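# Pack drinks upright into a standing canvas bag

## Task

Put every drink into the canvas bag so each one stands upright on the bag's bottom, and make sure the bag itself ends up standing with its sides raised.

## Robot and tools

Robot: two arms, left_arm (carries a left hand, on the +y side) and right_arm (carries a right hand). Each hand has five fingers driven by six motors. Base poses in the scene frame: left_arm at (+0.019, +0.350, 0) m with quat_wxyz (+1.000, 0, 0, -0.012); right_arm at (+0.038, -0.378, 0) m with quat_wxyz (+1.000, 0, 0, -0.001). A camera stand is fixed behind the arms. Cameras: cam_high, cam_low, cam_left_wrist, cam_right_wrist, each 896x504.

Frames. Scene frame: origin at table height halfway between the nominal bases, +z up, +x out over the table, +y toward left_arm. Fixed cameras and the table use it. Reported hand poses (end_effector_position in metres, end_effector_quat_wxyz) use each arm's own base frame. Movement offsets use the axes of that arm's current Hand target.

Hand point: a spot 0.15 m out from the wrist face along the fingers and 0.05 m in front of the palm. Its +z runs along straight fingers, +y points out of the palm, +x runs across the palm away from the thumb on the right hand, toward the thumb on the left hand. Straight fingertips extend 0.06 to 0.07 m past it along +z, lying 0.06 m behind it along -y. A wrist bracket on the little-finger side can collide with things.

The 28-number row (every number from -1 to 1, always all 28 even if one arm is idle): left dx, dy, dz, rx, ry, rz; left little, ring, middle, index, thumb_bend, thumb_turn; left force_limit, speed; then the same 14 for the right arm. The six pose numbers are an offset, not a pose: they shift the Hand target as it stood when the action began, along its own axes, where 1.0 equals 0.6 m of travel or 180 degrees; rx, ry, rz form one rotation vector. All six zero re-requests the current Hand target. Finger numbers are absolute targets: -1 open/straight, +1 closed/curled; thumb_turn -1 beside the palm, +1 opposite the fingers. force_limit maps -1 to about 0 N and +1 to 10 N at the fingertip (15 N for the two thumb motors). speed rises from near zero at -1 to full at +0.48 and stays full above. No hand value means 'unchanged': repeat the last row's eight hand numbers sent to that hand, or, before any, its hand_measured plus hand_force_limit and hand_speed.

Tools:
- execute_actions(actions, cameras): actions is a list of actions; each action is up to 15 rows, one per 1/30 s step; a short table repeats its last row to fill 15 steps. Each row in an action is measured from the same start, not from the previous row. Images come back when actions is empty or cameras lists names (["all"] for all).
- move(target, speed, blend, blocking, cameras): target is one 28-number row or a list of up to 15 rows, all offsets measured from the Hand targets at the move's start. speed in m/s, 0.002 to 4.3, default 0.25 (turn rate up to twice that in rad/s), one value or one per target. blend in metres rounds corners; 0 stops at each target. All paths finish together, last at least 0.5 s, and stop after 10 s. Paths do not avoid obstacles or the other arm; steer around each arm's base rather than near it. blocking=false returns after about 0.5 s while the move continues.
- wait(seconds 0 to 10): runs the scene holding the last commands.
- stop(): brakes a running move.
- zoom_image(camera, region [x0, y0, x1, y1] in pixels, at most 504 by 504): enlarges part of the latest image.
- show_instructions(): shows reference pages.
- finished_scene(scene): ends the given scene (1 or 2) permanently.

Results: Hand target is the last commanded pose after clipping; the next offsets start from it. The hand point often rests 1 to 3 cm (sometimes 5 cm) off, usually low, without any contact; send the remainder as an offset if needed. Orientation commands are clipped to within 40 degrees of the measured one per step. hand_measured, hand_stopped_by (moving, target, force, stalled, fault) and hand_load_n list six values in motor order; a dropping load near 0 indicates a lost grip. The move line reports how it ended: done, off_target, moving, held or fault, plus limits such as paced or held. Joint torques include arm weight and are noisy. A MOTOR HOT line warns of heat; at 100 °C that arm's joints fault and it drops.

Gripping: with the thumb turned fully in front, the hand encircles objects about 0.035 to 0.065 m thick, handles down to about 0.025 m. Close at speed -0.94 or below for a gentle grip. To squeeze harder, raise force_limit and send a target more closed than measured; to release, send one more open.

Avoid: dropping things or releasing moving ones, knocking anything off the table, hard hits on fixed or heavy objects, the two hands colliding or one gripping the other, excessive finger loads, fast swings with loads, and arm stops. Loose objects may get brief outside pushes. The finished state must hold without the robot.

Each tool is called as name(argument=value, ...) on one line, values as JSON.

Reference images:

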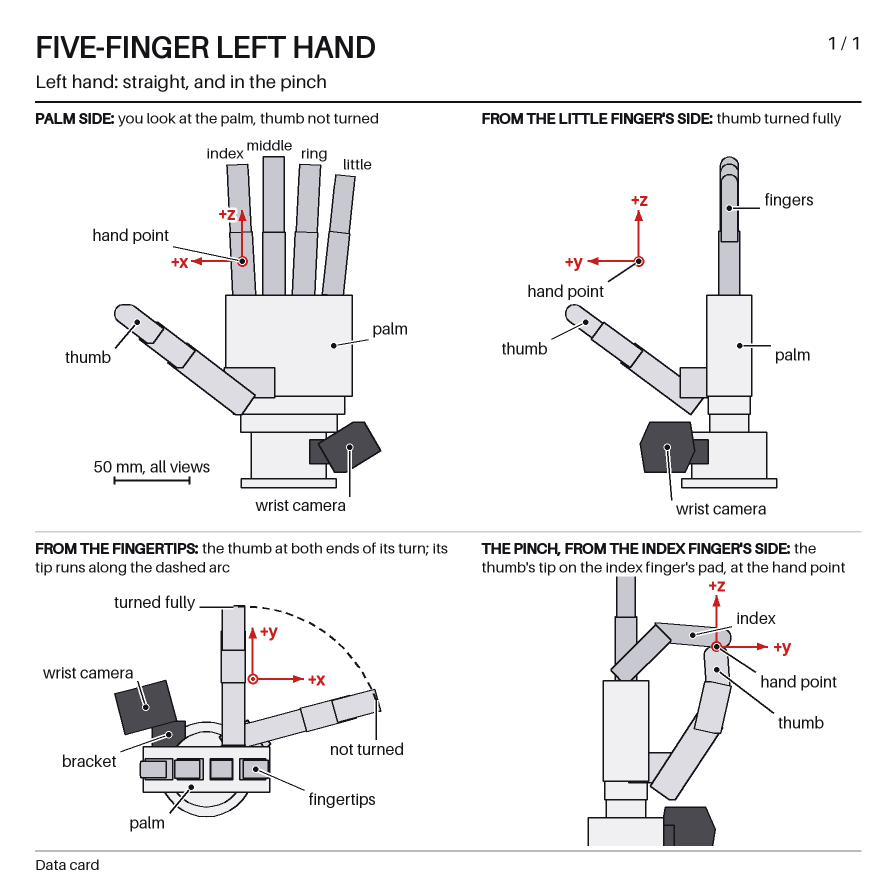

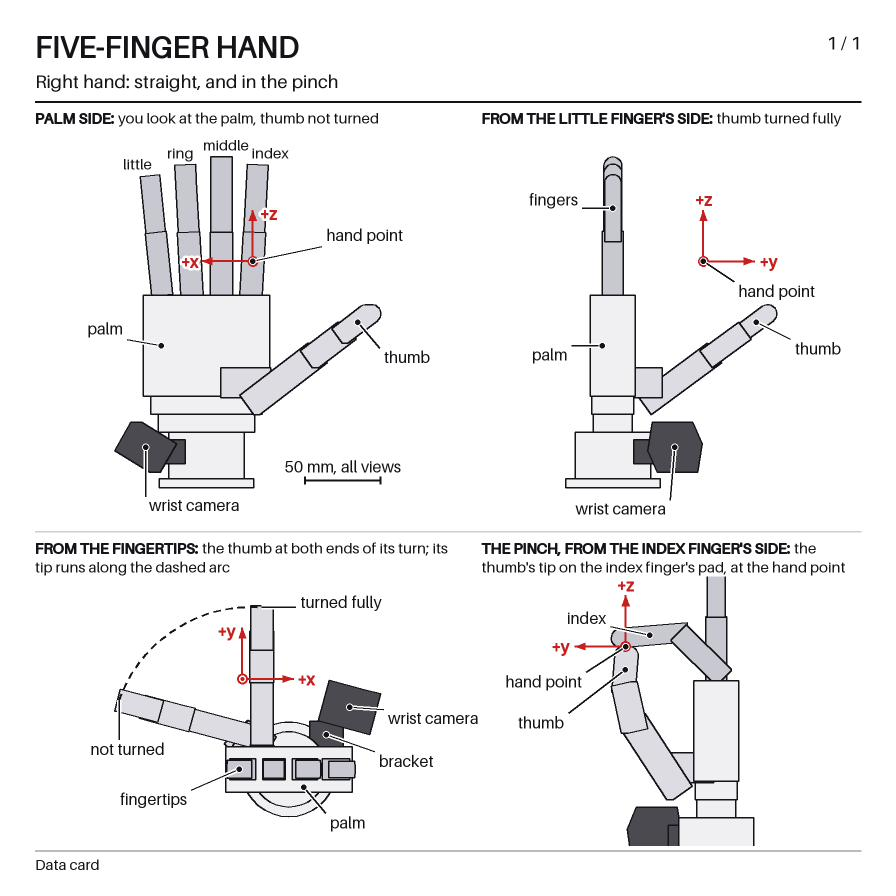

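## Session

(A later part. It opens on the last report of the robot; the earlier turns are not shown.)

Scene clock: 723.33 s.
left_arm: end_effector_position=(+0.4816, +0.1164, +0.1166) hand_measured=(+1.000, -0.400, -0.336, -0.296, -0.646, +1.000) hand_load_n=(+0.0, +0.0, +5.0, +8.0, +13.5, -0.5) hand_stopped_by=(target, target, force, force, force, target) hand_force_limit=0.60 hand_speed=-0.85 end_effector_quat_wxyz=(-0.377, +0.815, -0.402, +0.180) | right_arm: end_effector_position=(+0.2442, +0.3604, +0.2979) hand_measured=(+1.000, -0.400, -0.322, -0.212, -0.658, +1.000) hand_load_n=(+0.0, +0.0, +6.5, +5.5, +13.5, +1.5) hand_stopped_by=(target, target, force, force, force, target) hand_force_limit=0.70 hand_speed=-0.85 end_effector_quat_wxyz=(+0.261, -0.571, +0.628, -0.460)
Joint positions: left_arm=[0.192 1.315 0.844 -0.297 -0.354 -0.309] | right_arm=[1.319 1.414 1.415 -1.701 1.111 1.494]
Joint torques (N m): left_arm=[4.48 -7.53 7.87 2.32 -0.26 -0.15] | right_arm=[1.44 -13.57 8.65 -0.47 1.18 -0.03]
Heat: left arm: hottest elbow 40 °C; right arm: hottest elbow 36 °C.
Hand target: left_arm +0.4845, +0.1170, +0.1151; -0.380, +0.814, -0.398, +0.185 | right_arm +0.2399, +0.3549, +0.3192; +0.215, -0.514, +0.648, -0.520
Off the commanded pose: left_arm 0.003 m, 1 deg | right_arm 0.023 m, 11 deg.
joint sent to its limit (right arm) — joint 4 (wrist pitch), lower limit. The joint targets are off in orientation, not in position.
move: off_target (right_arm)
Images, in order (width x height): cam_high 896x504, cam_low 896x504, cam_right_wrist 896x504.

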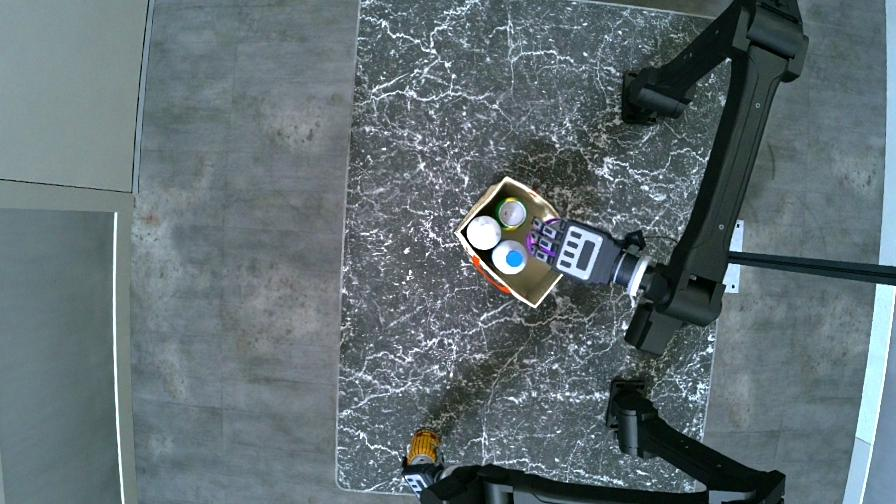

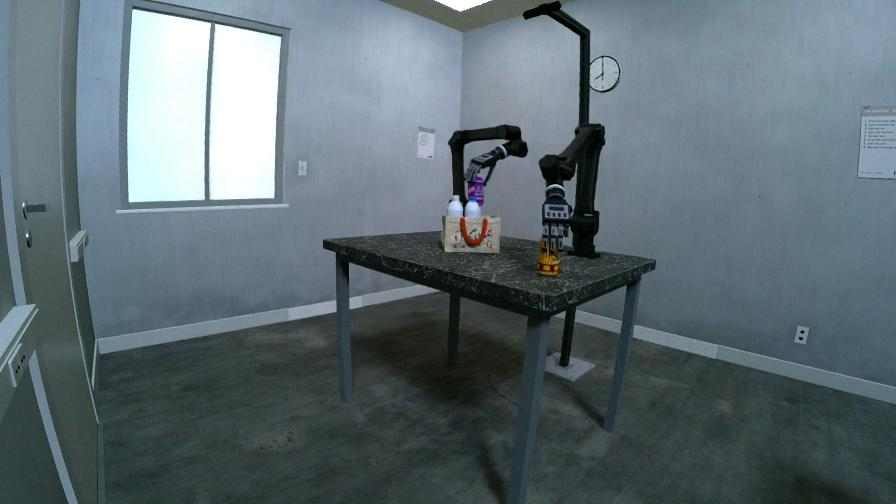

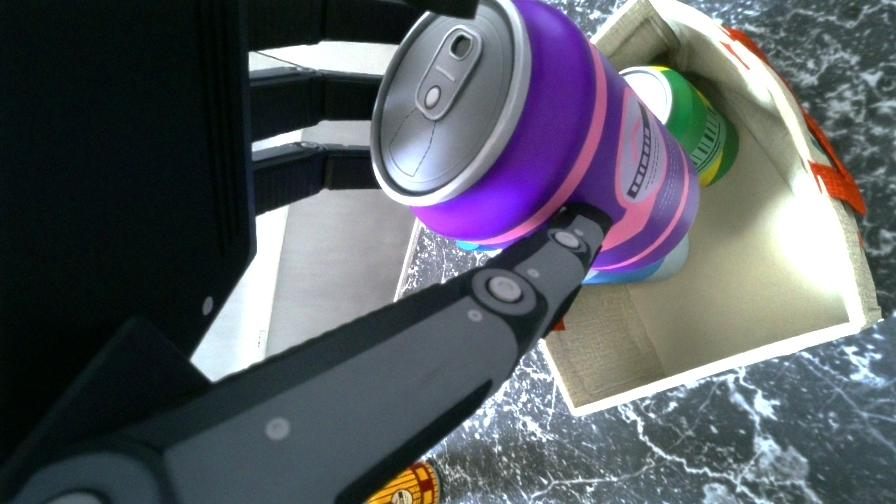

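move(target=[0,0,0,0,0,0,1,-0.4,0.1,0.1,0.4,1,0.6,-0.85,-0.031,0.1445,0.0355,0,0,0,1,-0.4,0.1,0.1,0.4,1,0.7,-0.85], speed=0.1, cameras=["cam_high","cam_right_wrist","cam_low"])

zoom_image(camera="cam_high", region=[480, 180, 600, 290])

zoom_image(camera="cam_low", region=[400, 140, 540, 260])

Scene clock: 734.73 s.
left_arm: end_effector_position=(+0.4816, +0.1164, +0.1166) hand_measured=(+1.000, -0.400, -0.336, -0.296, -0.646, +1.000) hand_load_n=(+0.0, +0.0, +4.5, +8.0, +13.5, +0.0) hand_stopped_by=(target, target, force, force, force, target) hand_force_limit=0.60 hand_speed=-0.85 end_effector_quat_wxyz=(-0.377, +0.815, -0.402, +0.180) | right_arm: end_effector_position=(+0.2279, +0.3527, +0.2235) hand_measured=(+1.000, -0.400, -0.322, -0.212, -0.658, +1.000) hand_load_n=(+0.0, +0.0, +6.5, +5.5, +13.5, +1.5) hand_stopped_by=(target, target, force, force, force, target) hand_force_limit=0.70 hand_speed=-0.85 end_effector_quat_wxyz=(+0.243, -0.553, +0.642, -0.472)
Joint positions: left_arm=[0.192 1.315 0.844 -0.297 -0.354 -0.309] | right_arm=[1.355 1.472 1.27 -1.701 1.09 1.707]
Joint torques (N m): left_arm=[4.13 -7.53 8.01 2.43 -0.3 -0.16] | right_arm=[1.49 -10.46 8.21 -0.83 0.86 0.09]
Heat: left arm: hottest elbow 40 °C; right arm: hottest elbow 34 °C.
Hand target: left_arm +0.4845, +0.1170, +0.1151; -0.380, +0.814, -0.398, +0.185 | right_arm +0.2259, +0.3558, +0.2291; +0.215, -0.514, +0.648, -0.520
Off the commanded pose: left_arm 0.003 m, 1 deg | right_arm 0.007 m, 8 deg.
joint sent to its limit (right arm) — joint 4 (wrist pitch), lower limit. The joint targets are off in orientation, not in position.
move: off_target (right_arm)
Images, in order (width x height): cam_high 896x504, cam_low 896x504, cam_right_wrist 896x504.

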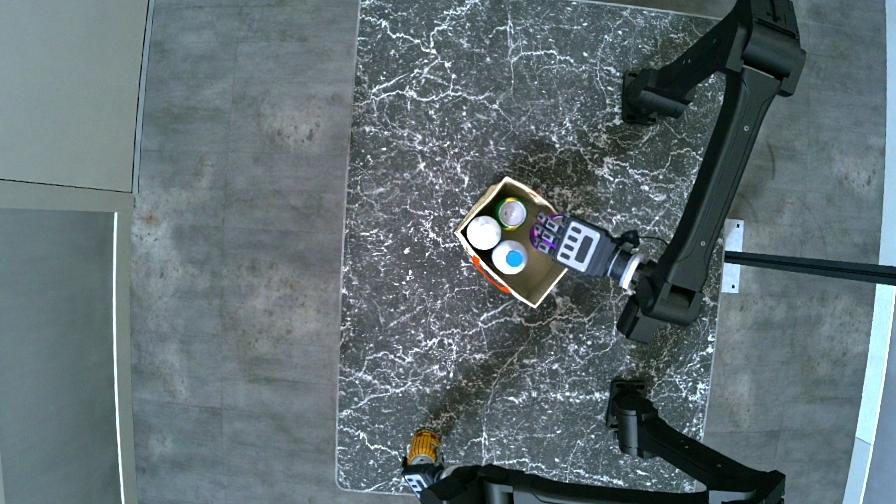

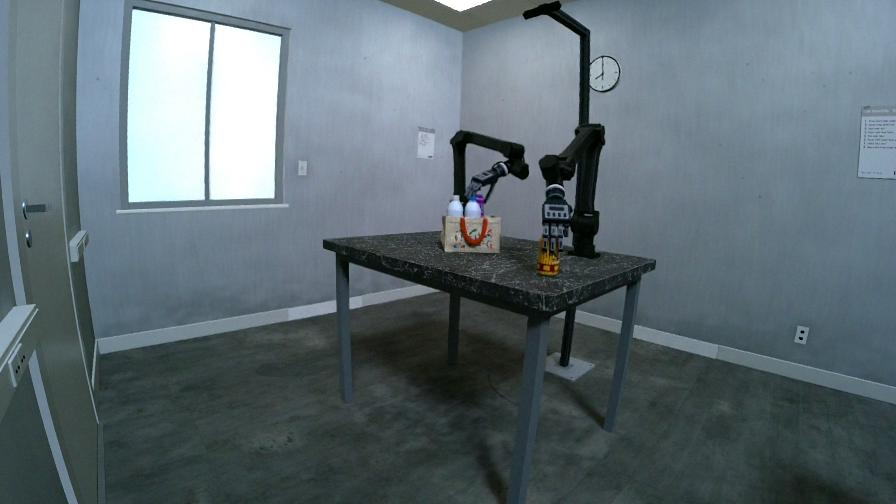

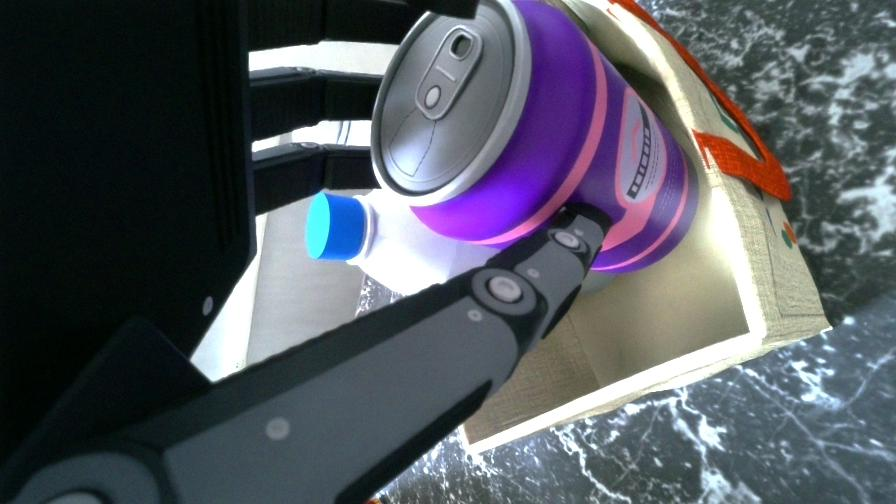

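Scaled by 4.200.

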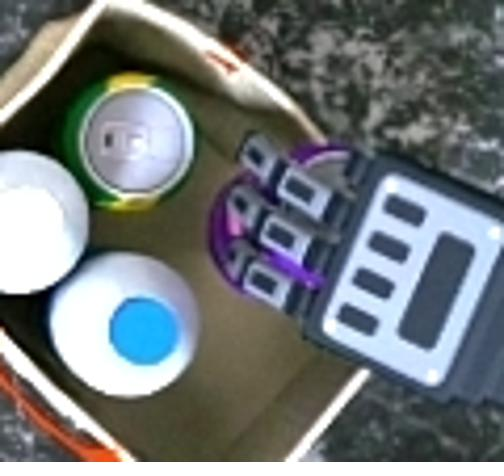

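Scaled by 3.600.

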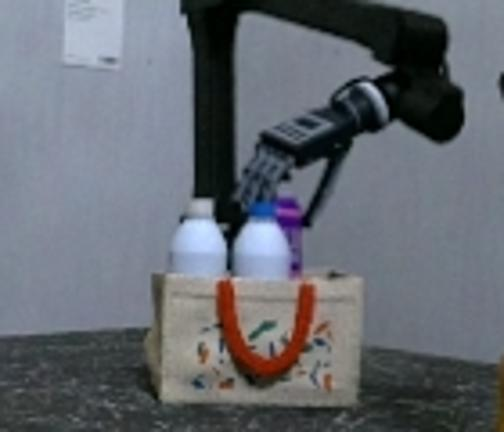

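move(target=[0,0,0,0,0,0,1,-0.4,0.1,0.1,0.4,1,0.6,-0.85,-0.0442,0.0932,0.0335,0,0,0,1,-0.4,0.1,0.1,0.4,1,0.7,-0.85], speed=0.08, cameras=["cam_high","cam_right_wrist"])

zoom_image(camera="cam_high", region=[480, 180, 600, 290])

Scene clock: 742.60 s.
left_arm: end_effector_position=(+0.4816, +0.1164, +0.1166) hand_measured=(+1.000, -0.400, -0.336, -0.296, -0.646, +1.000) hand_load_n=(+0.0, +0.0, +4.5, +8.0, +13.5, +0.0) hand_stopped_by=(target, target, force, force, force, target) hand_force_limit=0.60 hand_speed=-0.85 end_effector_quat_wxyz=(-0.377, +0.815, -0.402, +0.180) | right_arm: end_effector_position=(+0.2307, +0.3634, +0.1623) hand_measured=(+1.000, -0.400, -0.322, -0.210, -0.654, +1.000) hand_load_n=(+0.0, +0.0, +0.0, +0.0, +0.0, +0.0) hand_stopped_by=(target, target, force, force, force, target) hand_force_limit=0.70 hand_speed=-0.85 end_effector_quat_wxyz=(+0.225, -0.532, +0.648, -0.497)
Joint positions: left_arm=[0.192 1.315 0.844 -0.297 -0.354 -0.309] | right_arm=[1.361 1.616 1.242 -1.701 1.089 1.866]
Joint torques (N m): left_arm=[4.25 -7.36 7.8 2.37 -0.29 -0.11] | right_arm=[1.44 -11.81 7.31 -1.09 0.53 0.11]
Heat: left arm: hottest elbow 40 °C; right arm: hottest elbow 34 °C.
Hand target: left_arm +0.4845, +0.1170, +0.1151; -0.380, +0.814, -0.398, +0.185 | right_arm +0.2276, +0.3664, +0.1649; +0.215, -0.514, +0.648, -0.520
Off the commanded pose: left_arm 0.003 m, 1 deg | right_arm 0.005 m, 4 deg.
joint sent to its limit (right arm) — joint 4 (wrist pitch), lower limit. The joint targets are off in orientation, not in position.
move: off_target (right_arm)
Images, in order (width x height): cam_high 896x504, cam_right_wrist 896x504.

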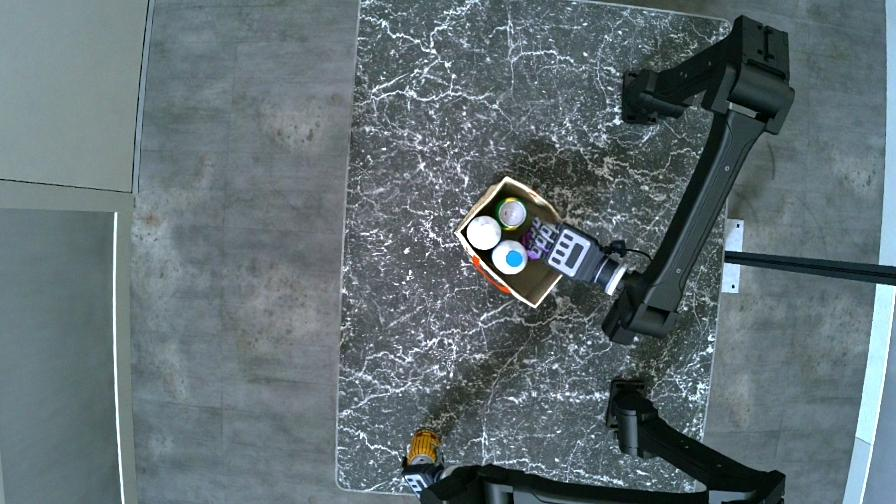

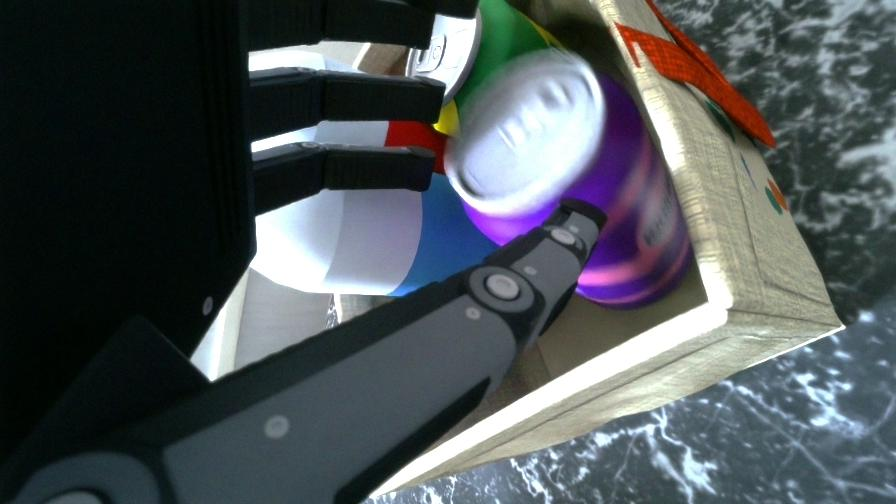

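Scaled by 4.200.

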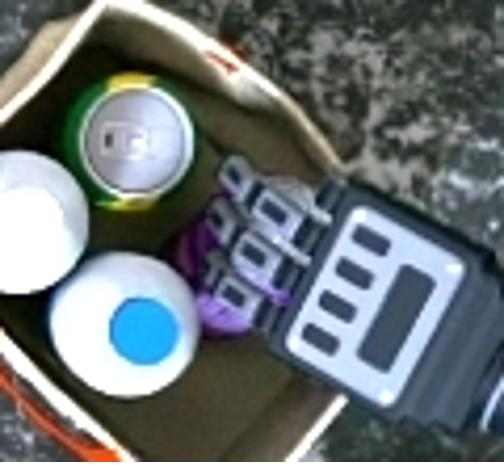

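wait(seconds=0.5, cameras=["cam_high","cam_right_wrist"])

zoom_image(camera="cam_high", region=[480, 180, 600, 290])

Scene clock: 745.00 s.
left_arm: end_effector_position=(+0.4816, +0.1164, +0.1166) hand_measured=(+1.000, -0.400, -0.336, -0.296, -0.646, +1.000) hand_load_n=(+0.0, +0.0, +4.5, +8.0, +13.5, +0.0) hand_stopped_by=(target, target, force, force, force, target) hand_force_limit=0.60 hand_speed=-0.85 end_effector_quat_wxyz=(-0.377, +0.815, -0.402, +0.180) | right_arm: end_effector_position=(+0.2308, +0.3634, +0.1623) hand_measured=(+1.000, -0.400, -0.322, -0.210, -0.654, +1.000) hand_load_n=(+0.0, +0.0, +0.0, +0.0, +0.0, +0.0) hand_stopped_by=(target, target, force, force, force, target) hand_force_limit=0.70 hand_speed=-0.85 end_effector_quat_wxyz=(+0.225, -0.532, +0.648, -0.497)
Joint positions: left_arm=[0.192 1.315 0.844 -0.297 -0.354 -0.309] | right_arm=[1.361 1.616 1.242 -1.701 1.089 1.867]
Joint torques (N m): left_arm=[3.66 -7.77 7.79 2.32 -0.29 -0.14] | right_arm=[1.44 -11.81 7.34 -1.11 0.53 0.11]
Heat: left arm: hottest elbow 40 °C; right arm: hottest elbow 34 °C.
Hand target: left_arm +0.4845, +0.1170, +0.1151; -0.380, +0.814, -0.398, +0.185 | right_arm +0.2276, +0.3664, +0.1649; +0.215, -0.514, +0.648, -0.520
Off the commanded pose: left_arm 0.003 m, 1 deg | right_arm 0.005 m, 4 deg.
wait: 0.50 s; at rest from the start
Images, in order (width x height): cam_high 896x504, cam_right_wrist 896x504.

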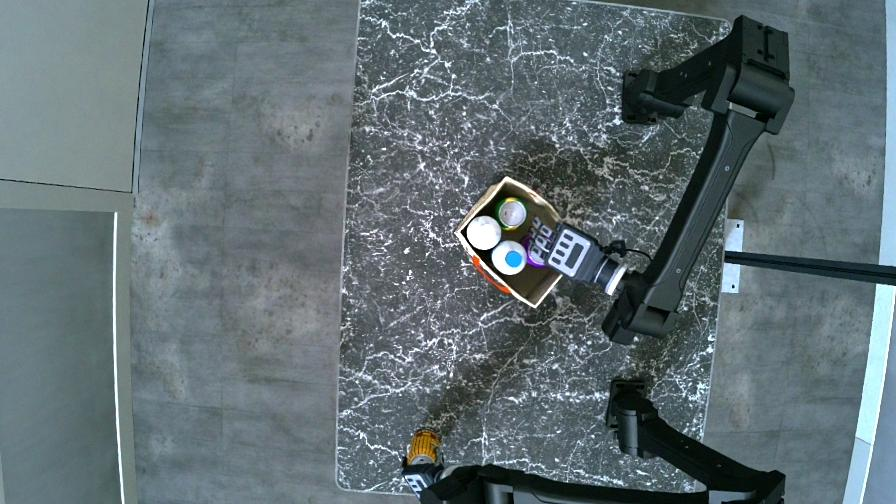

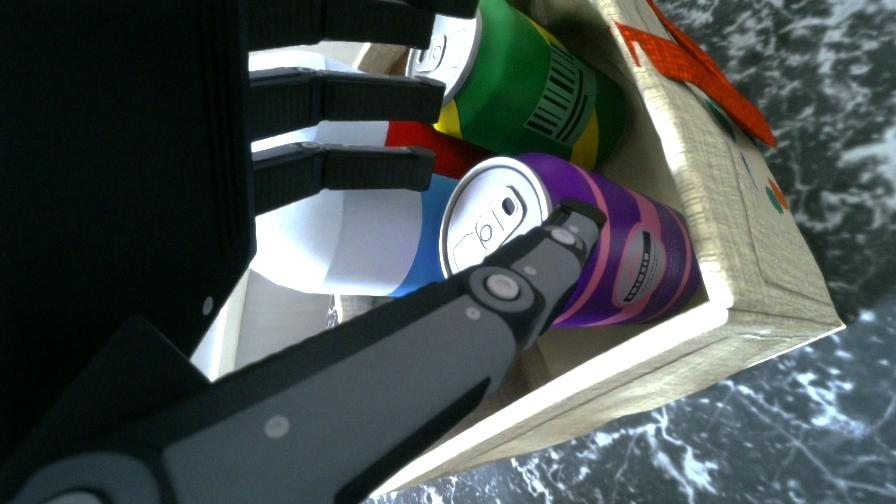

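Scaled by 4.200.

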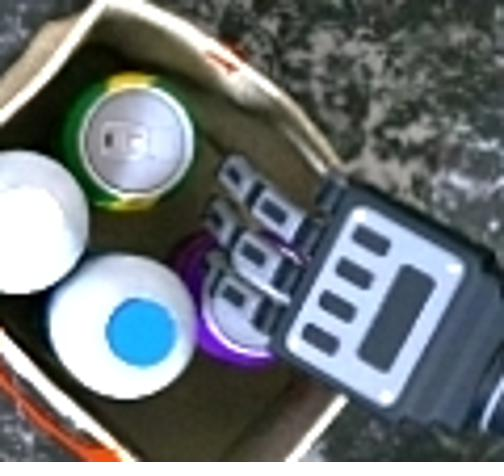

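move(target=[0,0,0,0,0,0,1,-0.4,0.1,0.1,0.4,1,0.6,-0.85,0,-0.2,-0.08,0,-0.03,0.06,1,-0.4,-0.5,-0.5,-0.95,1,0.7,-0.4], speed=0.15, cameras=["cam_high","cam_right_wrist"])

zoom_image(camera="cam_high", region=[480, 180, 600, 290])

zoom_image(camera="cam_right_wrist", region=[400, 0, 896, 400])

Scene clock: 805.23 s.
left_arm: end_effector_position=(+0.4816, +0.1164, +0.1166) hand_measured=(+1.000, -0.400, -0.336, -0.296, -0.646, +1.000) hand_load_n=(+0.0, +0.0, +4.5, +8.0, +13.5, -0.5) hand_stopped_by=(target, target, force, force, force, target) hand_force_limit=0.60 hand_speed=-0.85 end_effector_quat_wxyz=(-0.377, +0.815, -0.402, +0.180) | right_arm: end_effector_position=(+0.2396, +0.3874, +0.2647) hand_measured=(+1.000, -0.400, -0.500, -0.500, -0.950, +1.000) hand_load_n=(+0.0, +0.0, +0.0, +0.0, +0.0, +0.0) hand_stopped_by=(target, target, target, target, target, target) hand_force_limit=0.70 hand_speed=-0.40 end_effector_quat_wxyz=(+0.304, -0.512, +0.667, -0.448)
Joint positions: left_arm=[0.192 1.315 0.844 -0.297 -0.354 -0.309] | right_arm=[1.361 1.482 1.376 -1.701 1.131 1.774]
Joint torques (N m): left_arm=[4.42 -7.71 7.88 2.43 -0.26 -0.15] | right_arm=[0.73 -11.93 12.04 -0.65 0.68 -0.02]
Motor temperatures (°C): left_arm=[23 27 39 24 21 23] | right_arm=[23 23 31 23 24 20]
Heat: left arm: hottest elbow 39 °C; right arm: hottest elbow 31 °C.
Hand target: left_arm +0.4845, +0.1170, +0.1151; -0.380, +0.814, -0.398, +0.185 | right_arm +0.2417, +0.3964, +0.2899; +0.293, -0.475, +0.682, -0.472
Off the commanded pose: left_arm 0.003 m, 1 deg | right_arm 0.027 m, 6 deg.
joint sent to its limit (right arm) — joint 4 (wrist pitch), lower limit. The joint targets are off in orientation, not in position.
move: off_target (right_arm)
Images, in order (width x height): cam_high 896x504, cam_right_wrist 896x504.

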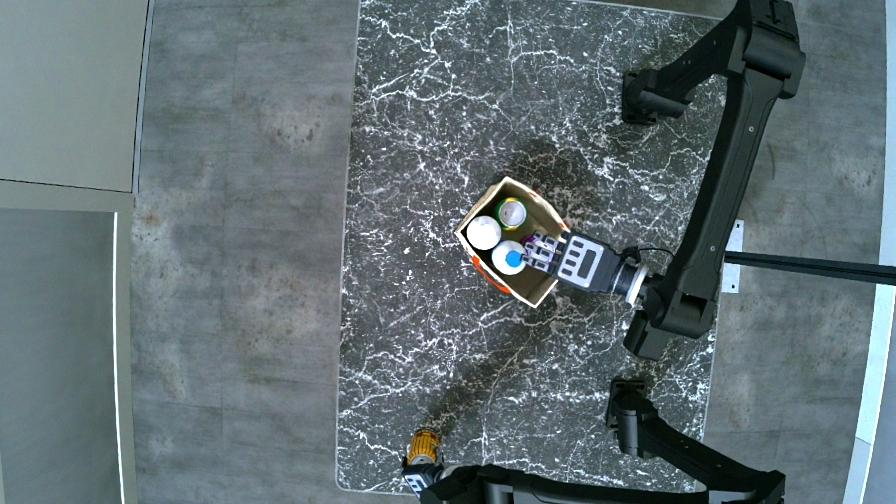

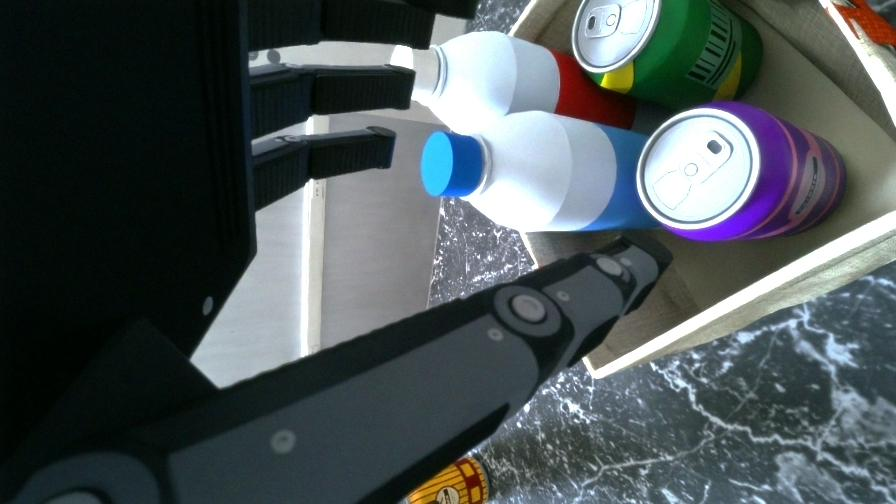

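Scaled by 4.200.

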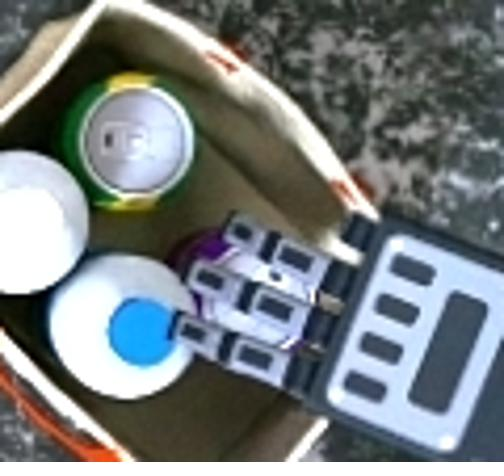

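Scaled by 1.016.

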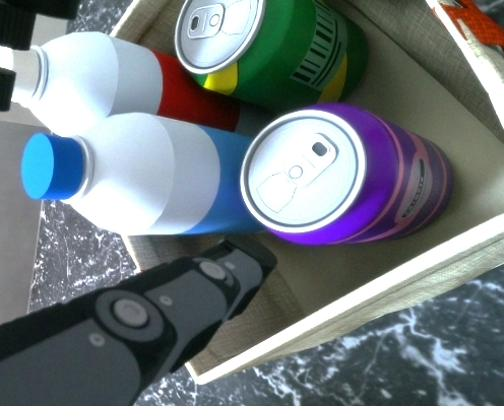

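move(target=[0,0,0,0,0,0,1,-0.4,0.1,0.1,0.4,1,0.6,-0.85,0.3522,0.0473,0.0168,-0.055,-0.211,-0.07,1,-0.4,-0.5,-0.5,-0.95,1,0.7,-0.4], speed=0.25, cameras=["cam_high","cam_low"])

zoom_image(camera="cam_high", region=[450, 170, 600, 310])

zoom_image(camera="cam_low", region=[420, 180, 520, 260])

Scene clock: 817.73 s.
left_arm: end_effector_position=(+0.4816, +0.1164, +0.1166) hand_measured=(+1.000, -0.400, -0.336, -0.296, -0.646, +1.000) hand_load_n=(+0.0, +0.0, +4.5, +8.0, +13.5, -0.5) hand_stopped_by=(target, target, force, force, force, target) hand_force_limit=0.60 hand_speed=-0.85 end_effector_quat_wxyz=(-0.377, +0.815, -0.402, +0.180) | right_arm: end_effector_position=(+0.1579, +0.2008, +0.2682) hand_measured=(+1.000, -0.400, -0.500, -0.500, -0.950, +1.000) hand_load_n=(+0.0, +0.0, +0.0, +0.0, +0.5, +0.0) hand_stopped_by=(target, target, target, target, target, target) hand_force_limit=0.70 hand_speed=-0.40 end_effector_quat_wxyz=(-0.397, +0.701, -0.531, +0.263)
Joint positions: left_arm=[0.192 1.315 0.844 -0.297 -0.354 -0.309] | right_arm=[1.222 0.475 0.772 -1.097 0.705 0.652]
Joint torques (N m): left_arm=[4.78 -7.82 7.91 2.51 -0.25 -0.13] | right_arm=[-0.03 1.96 8.55 2.11 0.11 0]
Heat: left arm: hottest elbow 39 °C; right arm: hottest elbow 32 °C.
Hand target: left_arm +0.4845, +0.1170, +0.1151; -0.380, +0.814, -0.398, +0.185 | right_arm +0.1599, +0.2002, +0.2701; -0.405, +0.696, -0.532, +0.262
Off the commanded pose: left_arm 0.003 m, 1 deg | right_arm 0.003 m, 1 deg.
move: done
Images, in order (width x height): cam_high 896x504, cam_low 896x504.

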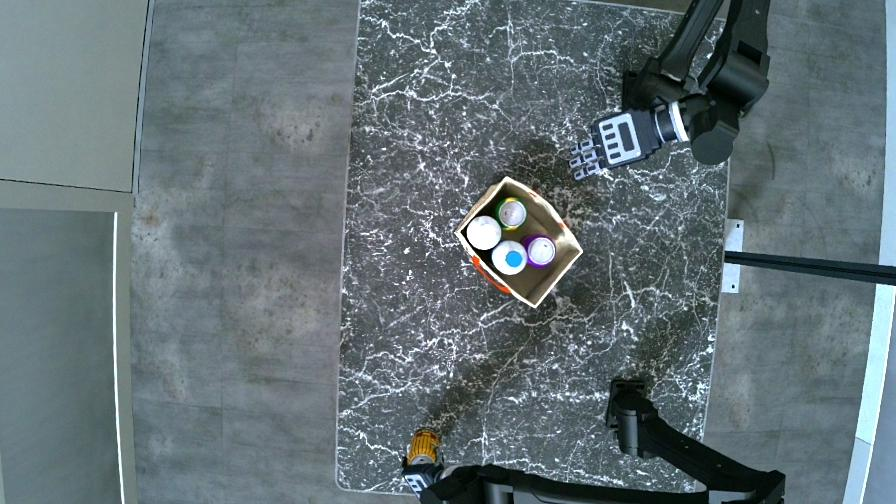

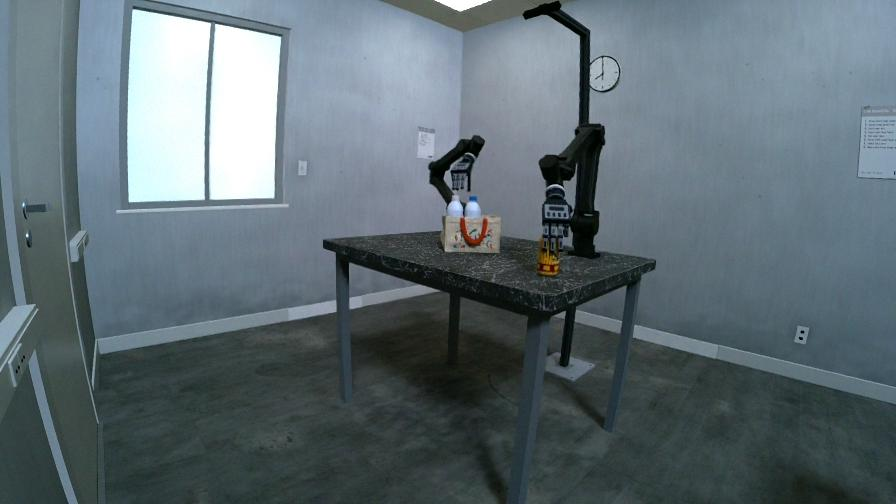

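Scaled by 3.360.

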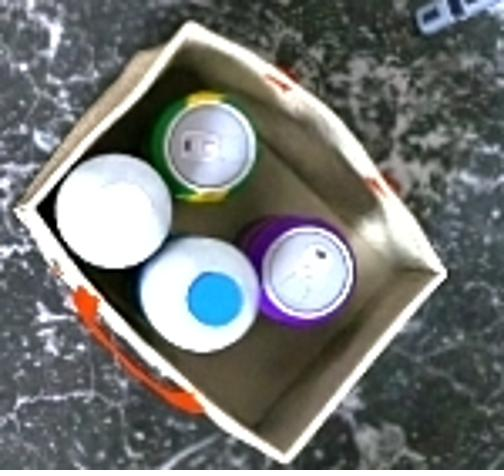

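Scaled by 5.040.

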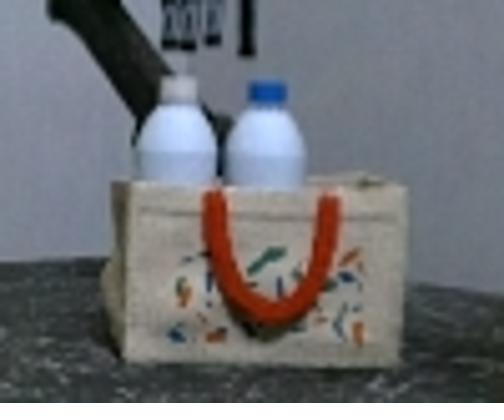

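move(target=[0,0,0,0,0,0,1,-0.4,0.1,0.1,0.4,1,0.6,-0.85,-0.3608,-0.0928,0.1443,-0.3072,0.1004,0.1381,1,1,1,-1,-1,1,0.0,0], speed=0.2, cameras=["cam_high","cam_right_wrist"])

zoom_image(camera="cam_high", region=[480, 180, 640, 310])

Scene clock: 856.80 s.
left_arm: end_effector_position=(+0.4816, +0.1164, +0.1166) hand_measured=(+1.000, -0.400, -0.336, -0.296, -0.646, +1.000) hand_load_n=(+0.0, +0.0, +4.5, +8.0, +13.5, -0.5) hand_stopped_by=(target, target, force, force, force, target) hand_force_limit=0.60 hand_speed=-0.85 end_effector_quat_wxyz=(-0.377, +0.815, -0.402, +0.180) | right_arm: end_effector_position=(+0.1837, +0.4264, +0.2712) hand_measured=(+1.000, +1.000, +1.000, -1.000, -1.000, +1.000) hand_load_n=(+0.0, +0.0, +0.5, +0.0, +0.0, +0.0) hand_stopped_by=(target, target, target, target, target, target) hand_force_limit=0.00 hand_speed=0.00 end_effector_quat_wxyz=(-0.012, -0.636, +0.772, -0.006)
Joint positions: left_arm=[0.192 1.315 0.844 -0.297 -0.354 -0.309] | right_arm=[1.021 1.54 1.615 -1.673 0.002 1.214]
Joint torques (N m): left_arm=[4.07 -7.24 7.77 2.39 -0.3 -0.14] | right_arm=[0.03 -10.81 12.62 -0.43 -0.29 0.13]
Heat: left arm: hottest elbow 39 °C; right arm: hottest elbow 33 °C.
Hand target: left_arm +0.4845, +0.1170, +0.1151; -0.380, +0.814, -0.398, +0.185 | right_arm +0.1942, +0.4370, +0.2851; +0.000, -0.629, +0.777, +0.000
Off the commanded pose: left_arm 0.003 m, 1 deg | right_arm 0.020 m, 2 deg.
move: off_target (right_arm)
Images, in order (width x height): cam_high 896x504, cam_right_wrist 896x504.

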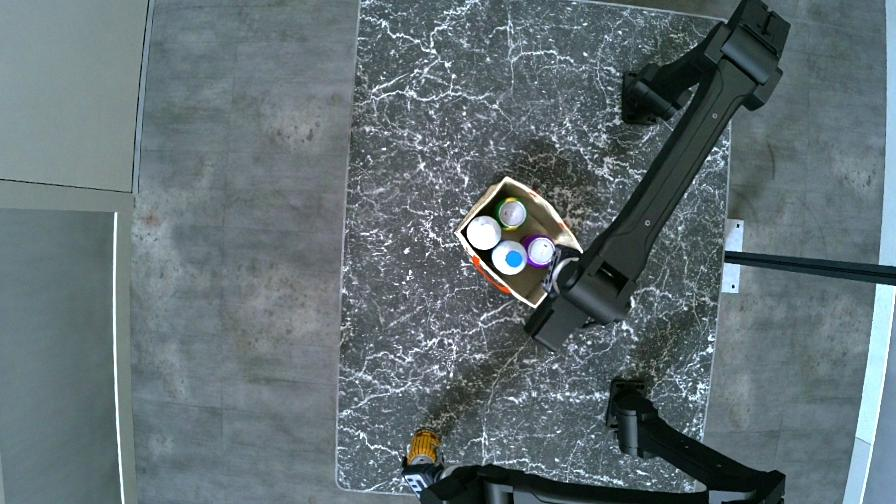

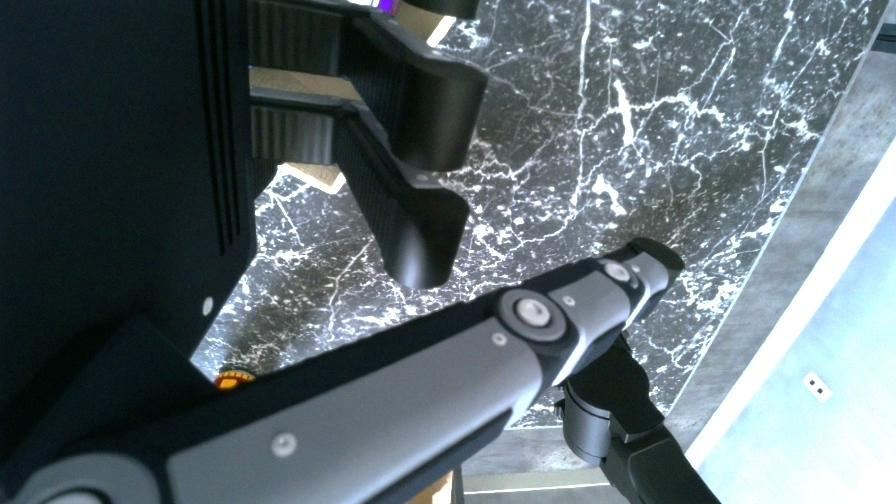

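Scaled by 3.150.

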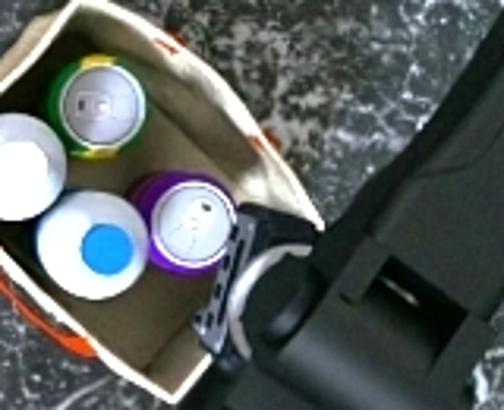

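move(target=[0,0,0,0,0,0,1,-0.4,0.1,0.1,0.4,1,0.6,-0.85,0,0,0.1335,0,0,0,1,1,1,-1,-1,1,0.0,0], speed=0.12, cameras=["cam_high","cam_right_wrist"])

zoom_image(camera="cam_high", region=[500, 210, 600, 300])

zoom_image(camera="cam_right_wrist", region=[240, 0, 740, 300])

Scene clock: 864.87 s.
left_arm: end_effector_position=(+0.4816, +0.1164, +0.1166) hand_measured=(+1.000, -0.400, -0.336, -0.296, -0.646, +1.000) hand_load_n=(+0.0, +0.0, +4.5, +8.0, +13.5, +0.0) hand_stopped_by=(target, target, force, force, force, target) hand_force_limit=0.60 hand_speed=-0.85 end_effector_quat_wxyz=(-0.377, +0.815, -0.402, +0.180) | right_arm: end_effector_position=(+0.1891, +0.4352, +0.2143) hand_measured=(+1.000, +1.000, +1.000, -1.000, -1.000, +1.000) hand_load_n=(+0.0, +0.0, +0.0, +0.0, +0.0, +0.0) hand_stopped_by=(target, target, target, target, target, target) hand_force_limit=0.00 hand_speed=0.00 end_effector_quat_wxyz=(+0.005, -0.635, +0.772, +0.001)
Joint positions: left_arm=[0.192 1.315 0.844 -0.297 -0.354 -0.309] | right_arm=[1.021 1.541 1.466 -1.486 0.002 1.214]
Joint torques (N m): left_arm=[3.9 -7.53 7.97 2.39 -0.25 -0.15] | right_arm=[0.09 -10.87 7.77 0.65 -0.28 0.13]
Heat: left arm: hottest elbow 39 °C; right arm: hottest elbow 34 °C.
Hand target: left_arm +0.4845, +0.1170, +0.1151; -0.380, +0.814, -0.398, +0.185 | right_arm +0.1941, +0.4369, +0.2049; +0.000, -0.629, +0.777, +0.000
Off the commanded pose: left_arm 0.003 m, 1 deg | right_arm 0.011 m, 1 deg.
move: off_target (right_arm)
Images, in order (width x height): cam_high 896x504, cam_right_wrist 896x504.

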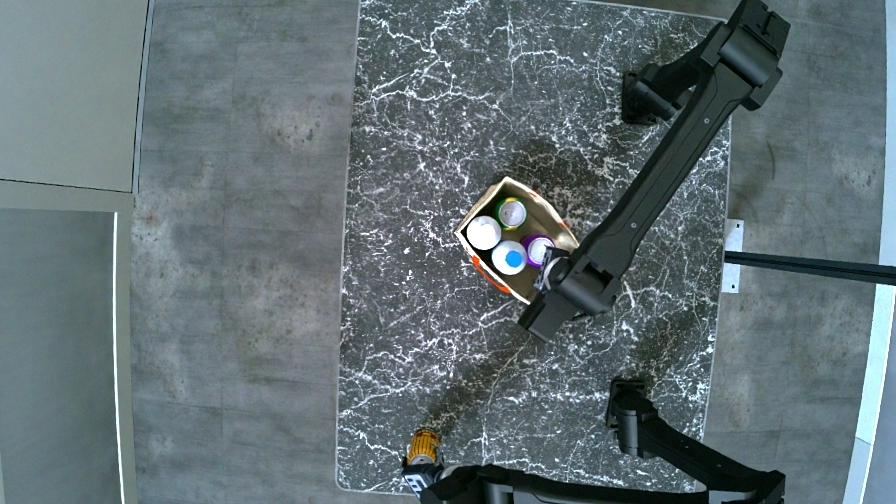

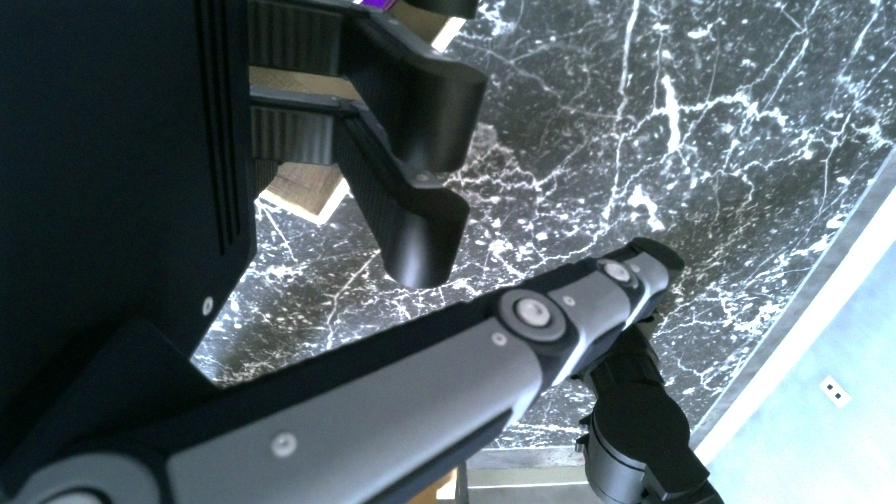

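Scaled by 5.040.

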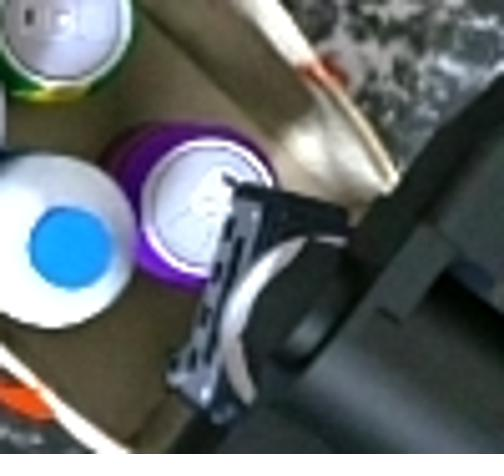

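Scaled by 1.008.

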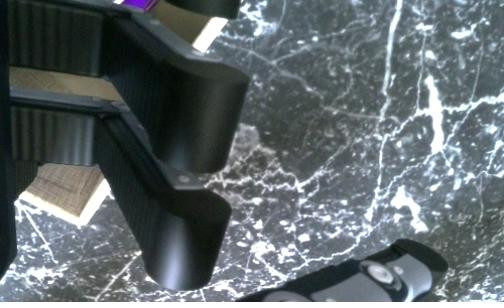

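move(target=[0,0,0,0,0,0,1,-0.4,0.1,0.1,0.4,1,0.6,-0.85,0,0,0.1367,0,0,0,1,1,1,-1,-1,1,0.0,0], speed=0.08, cameras=["cam_high","cam_right_wrist","cam_left_wrist"])

zoom_image(camera="cam_high", region=[500, 210, 600, 300])

Scene clock: 874.07 s.
left_arm: end_effector_position=(+0.4816, +0.1164, +0.1166) hand_measured=(+1.000, -0.400, -0.336, -0.296, -0.646, +1.000) hand_load_n=(+0.0, -0.5, +5.0, +8.0, +13.5, -0.5) hand_stopped_by=(target, target, force, force, force, target) hand_force_limit=0.60 hand_speed=-0.85 end_effector_quat_wxyz=(-0.377, +0.815, -0.402, +0.180) | right_arm: end_effector_position=(+0.1893, +0.4355, +0.1337) hand_measured=(+1.000, +1.000, +1.000, -1.000, -1.000, +1.000) hand_load_n=(-0.5, +0.5, +0.0, +0.0, +0.0, +0.0) hand_stopped_by=(target, target, target, target, target, target) hand_force_limit=0.00 hand_speed=0.00 end_effector_quat_wxyz=(+0.004, -0.635, +0.772, +0.000)
Joint positions: left_arm=[0.192 1.315 0.844 -0.297 -0.354 -0.309] | right_arm=[1.021 1.581 1.298 -1.281 0.002 1.214]
Joint torques (N m): left_arm=[4.07 -7.53 8.14 2.45 -0.24 -0.12] | right_arm=[0.09 -10.58 7.35 0.91 -0.27 0.14]
Heat: left arm: hottest elbow 39 °C; right arm: hottest elbow 33 °C.
Hand target: left_arm +0.4845, +0.1170, +0.1151; -0.380, +0.814, -0.398, +0.185 | right_arm +0.1942, +0.4369, +0.1229; +0.000, -0.629, +0.777, +0.000
Off the commanded pose: left_arm 0.003 m, 1 deg | right_arm 0.012 m, 1 deg.
move: off_target (right_arm)
Images, in order (width x height): cam_high 896x504, cam_left_wrist 896x504, cam_right_wrist 896x504.

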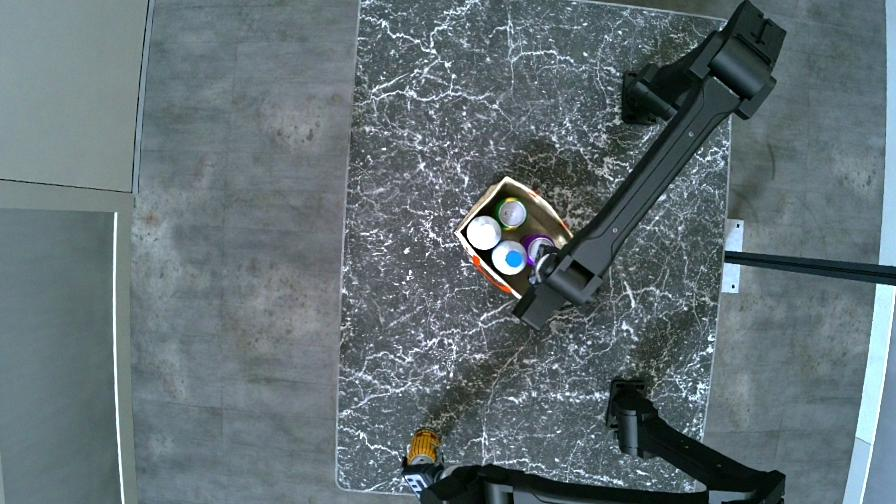

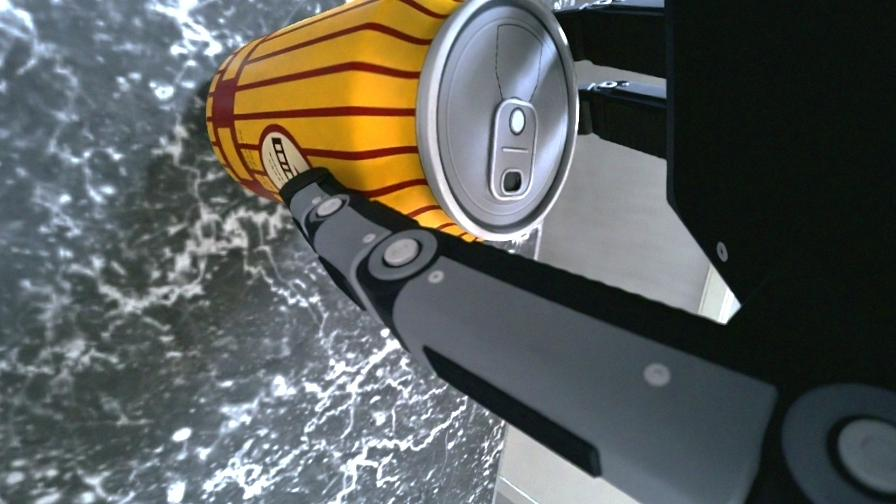

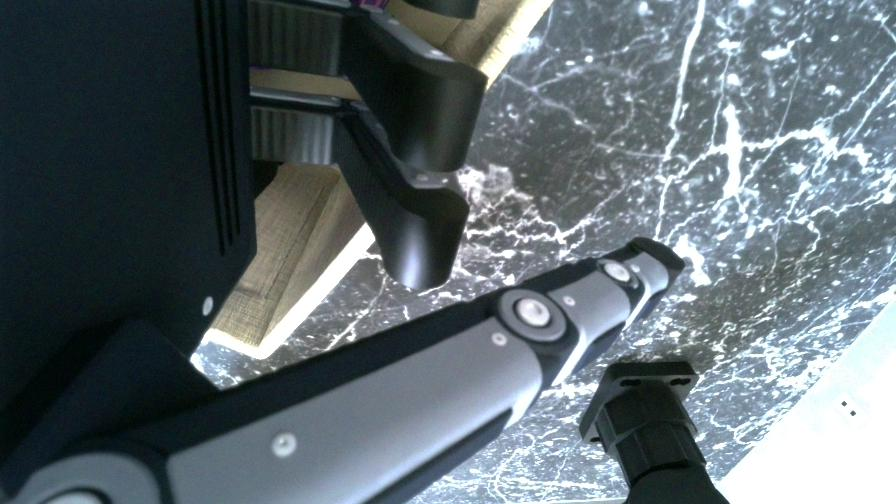

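Scaled by 5.040.

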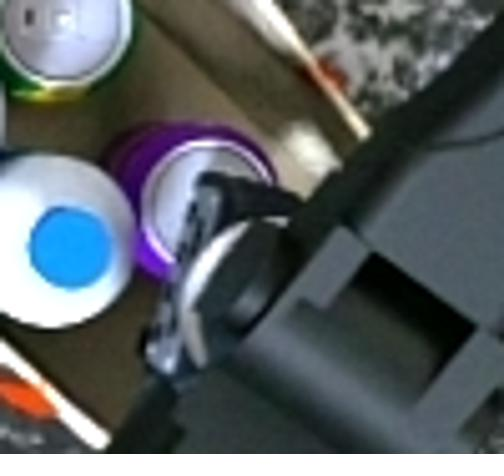

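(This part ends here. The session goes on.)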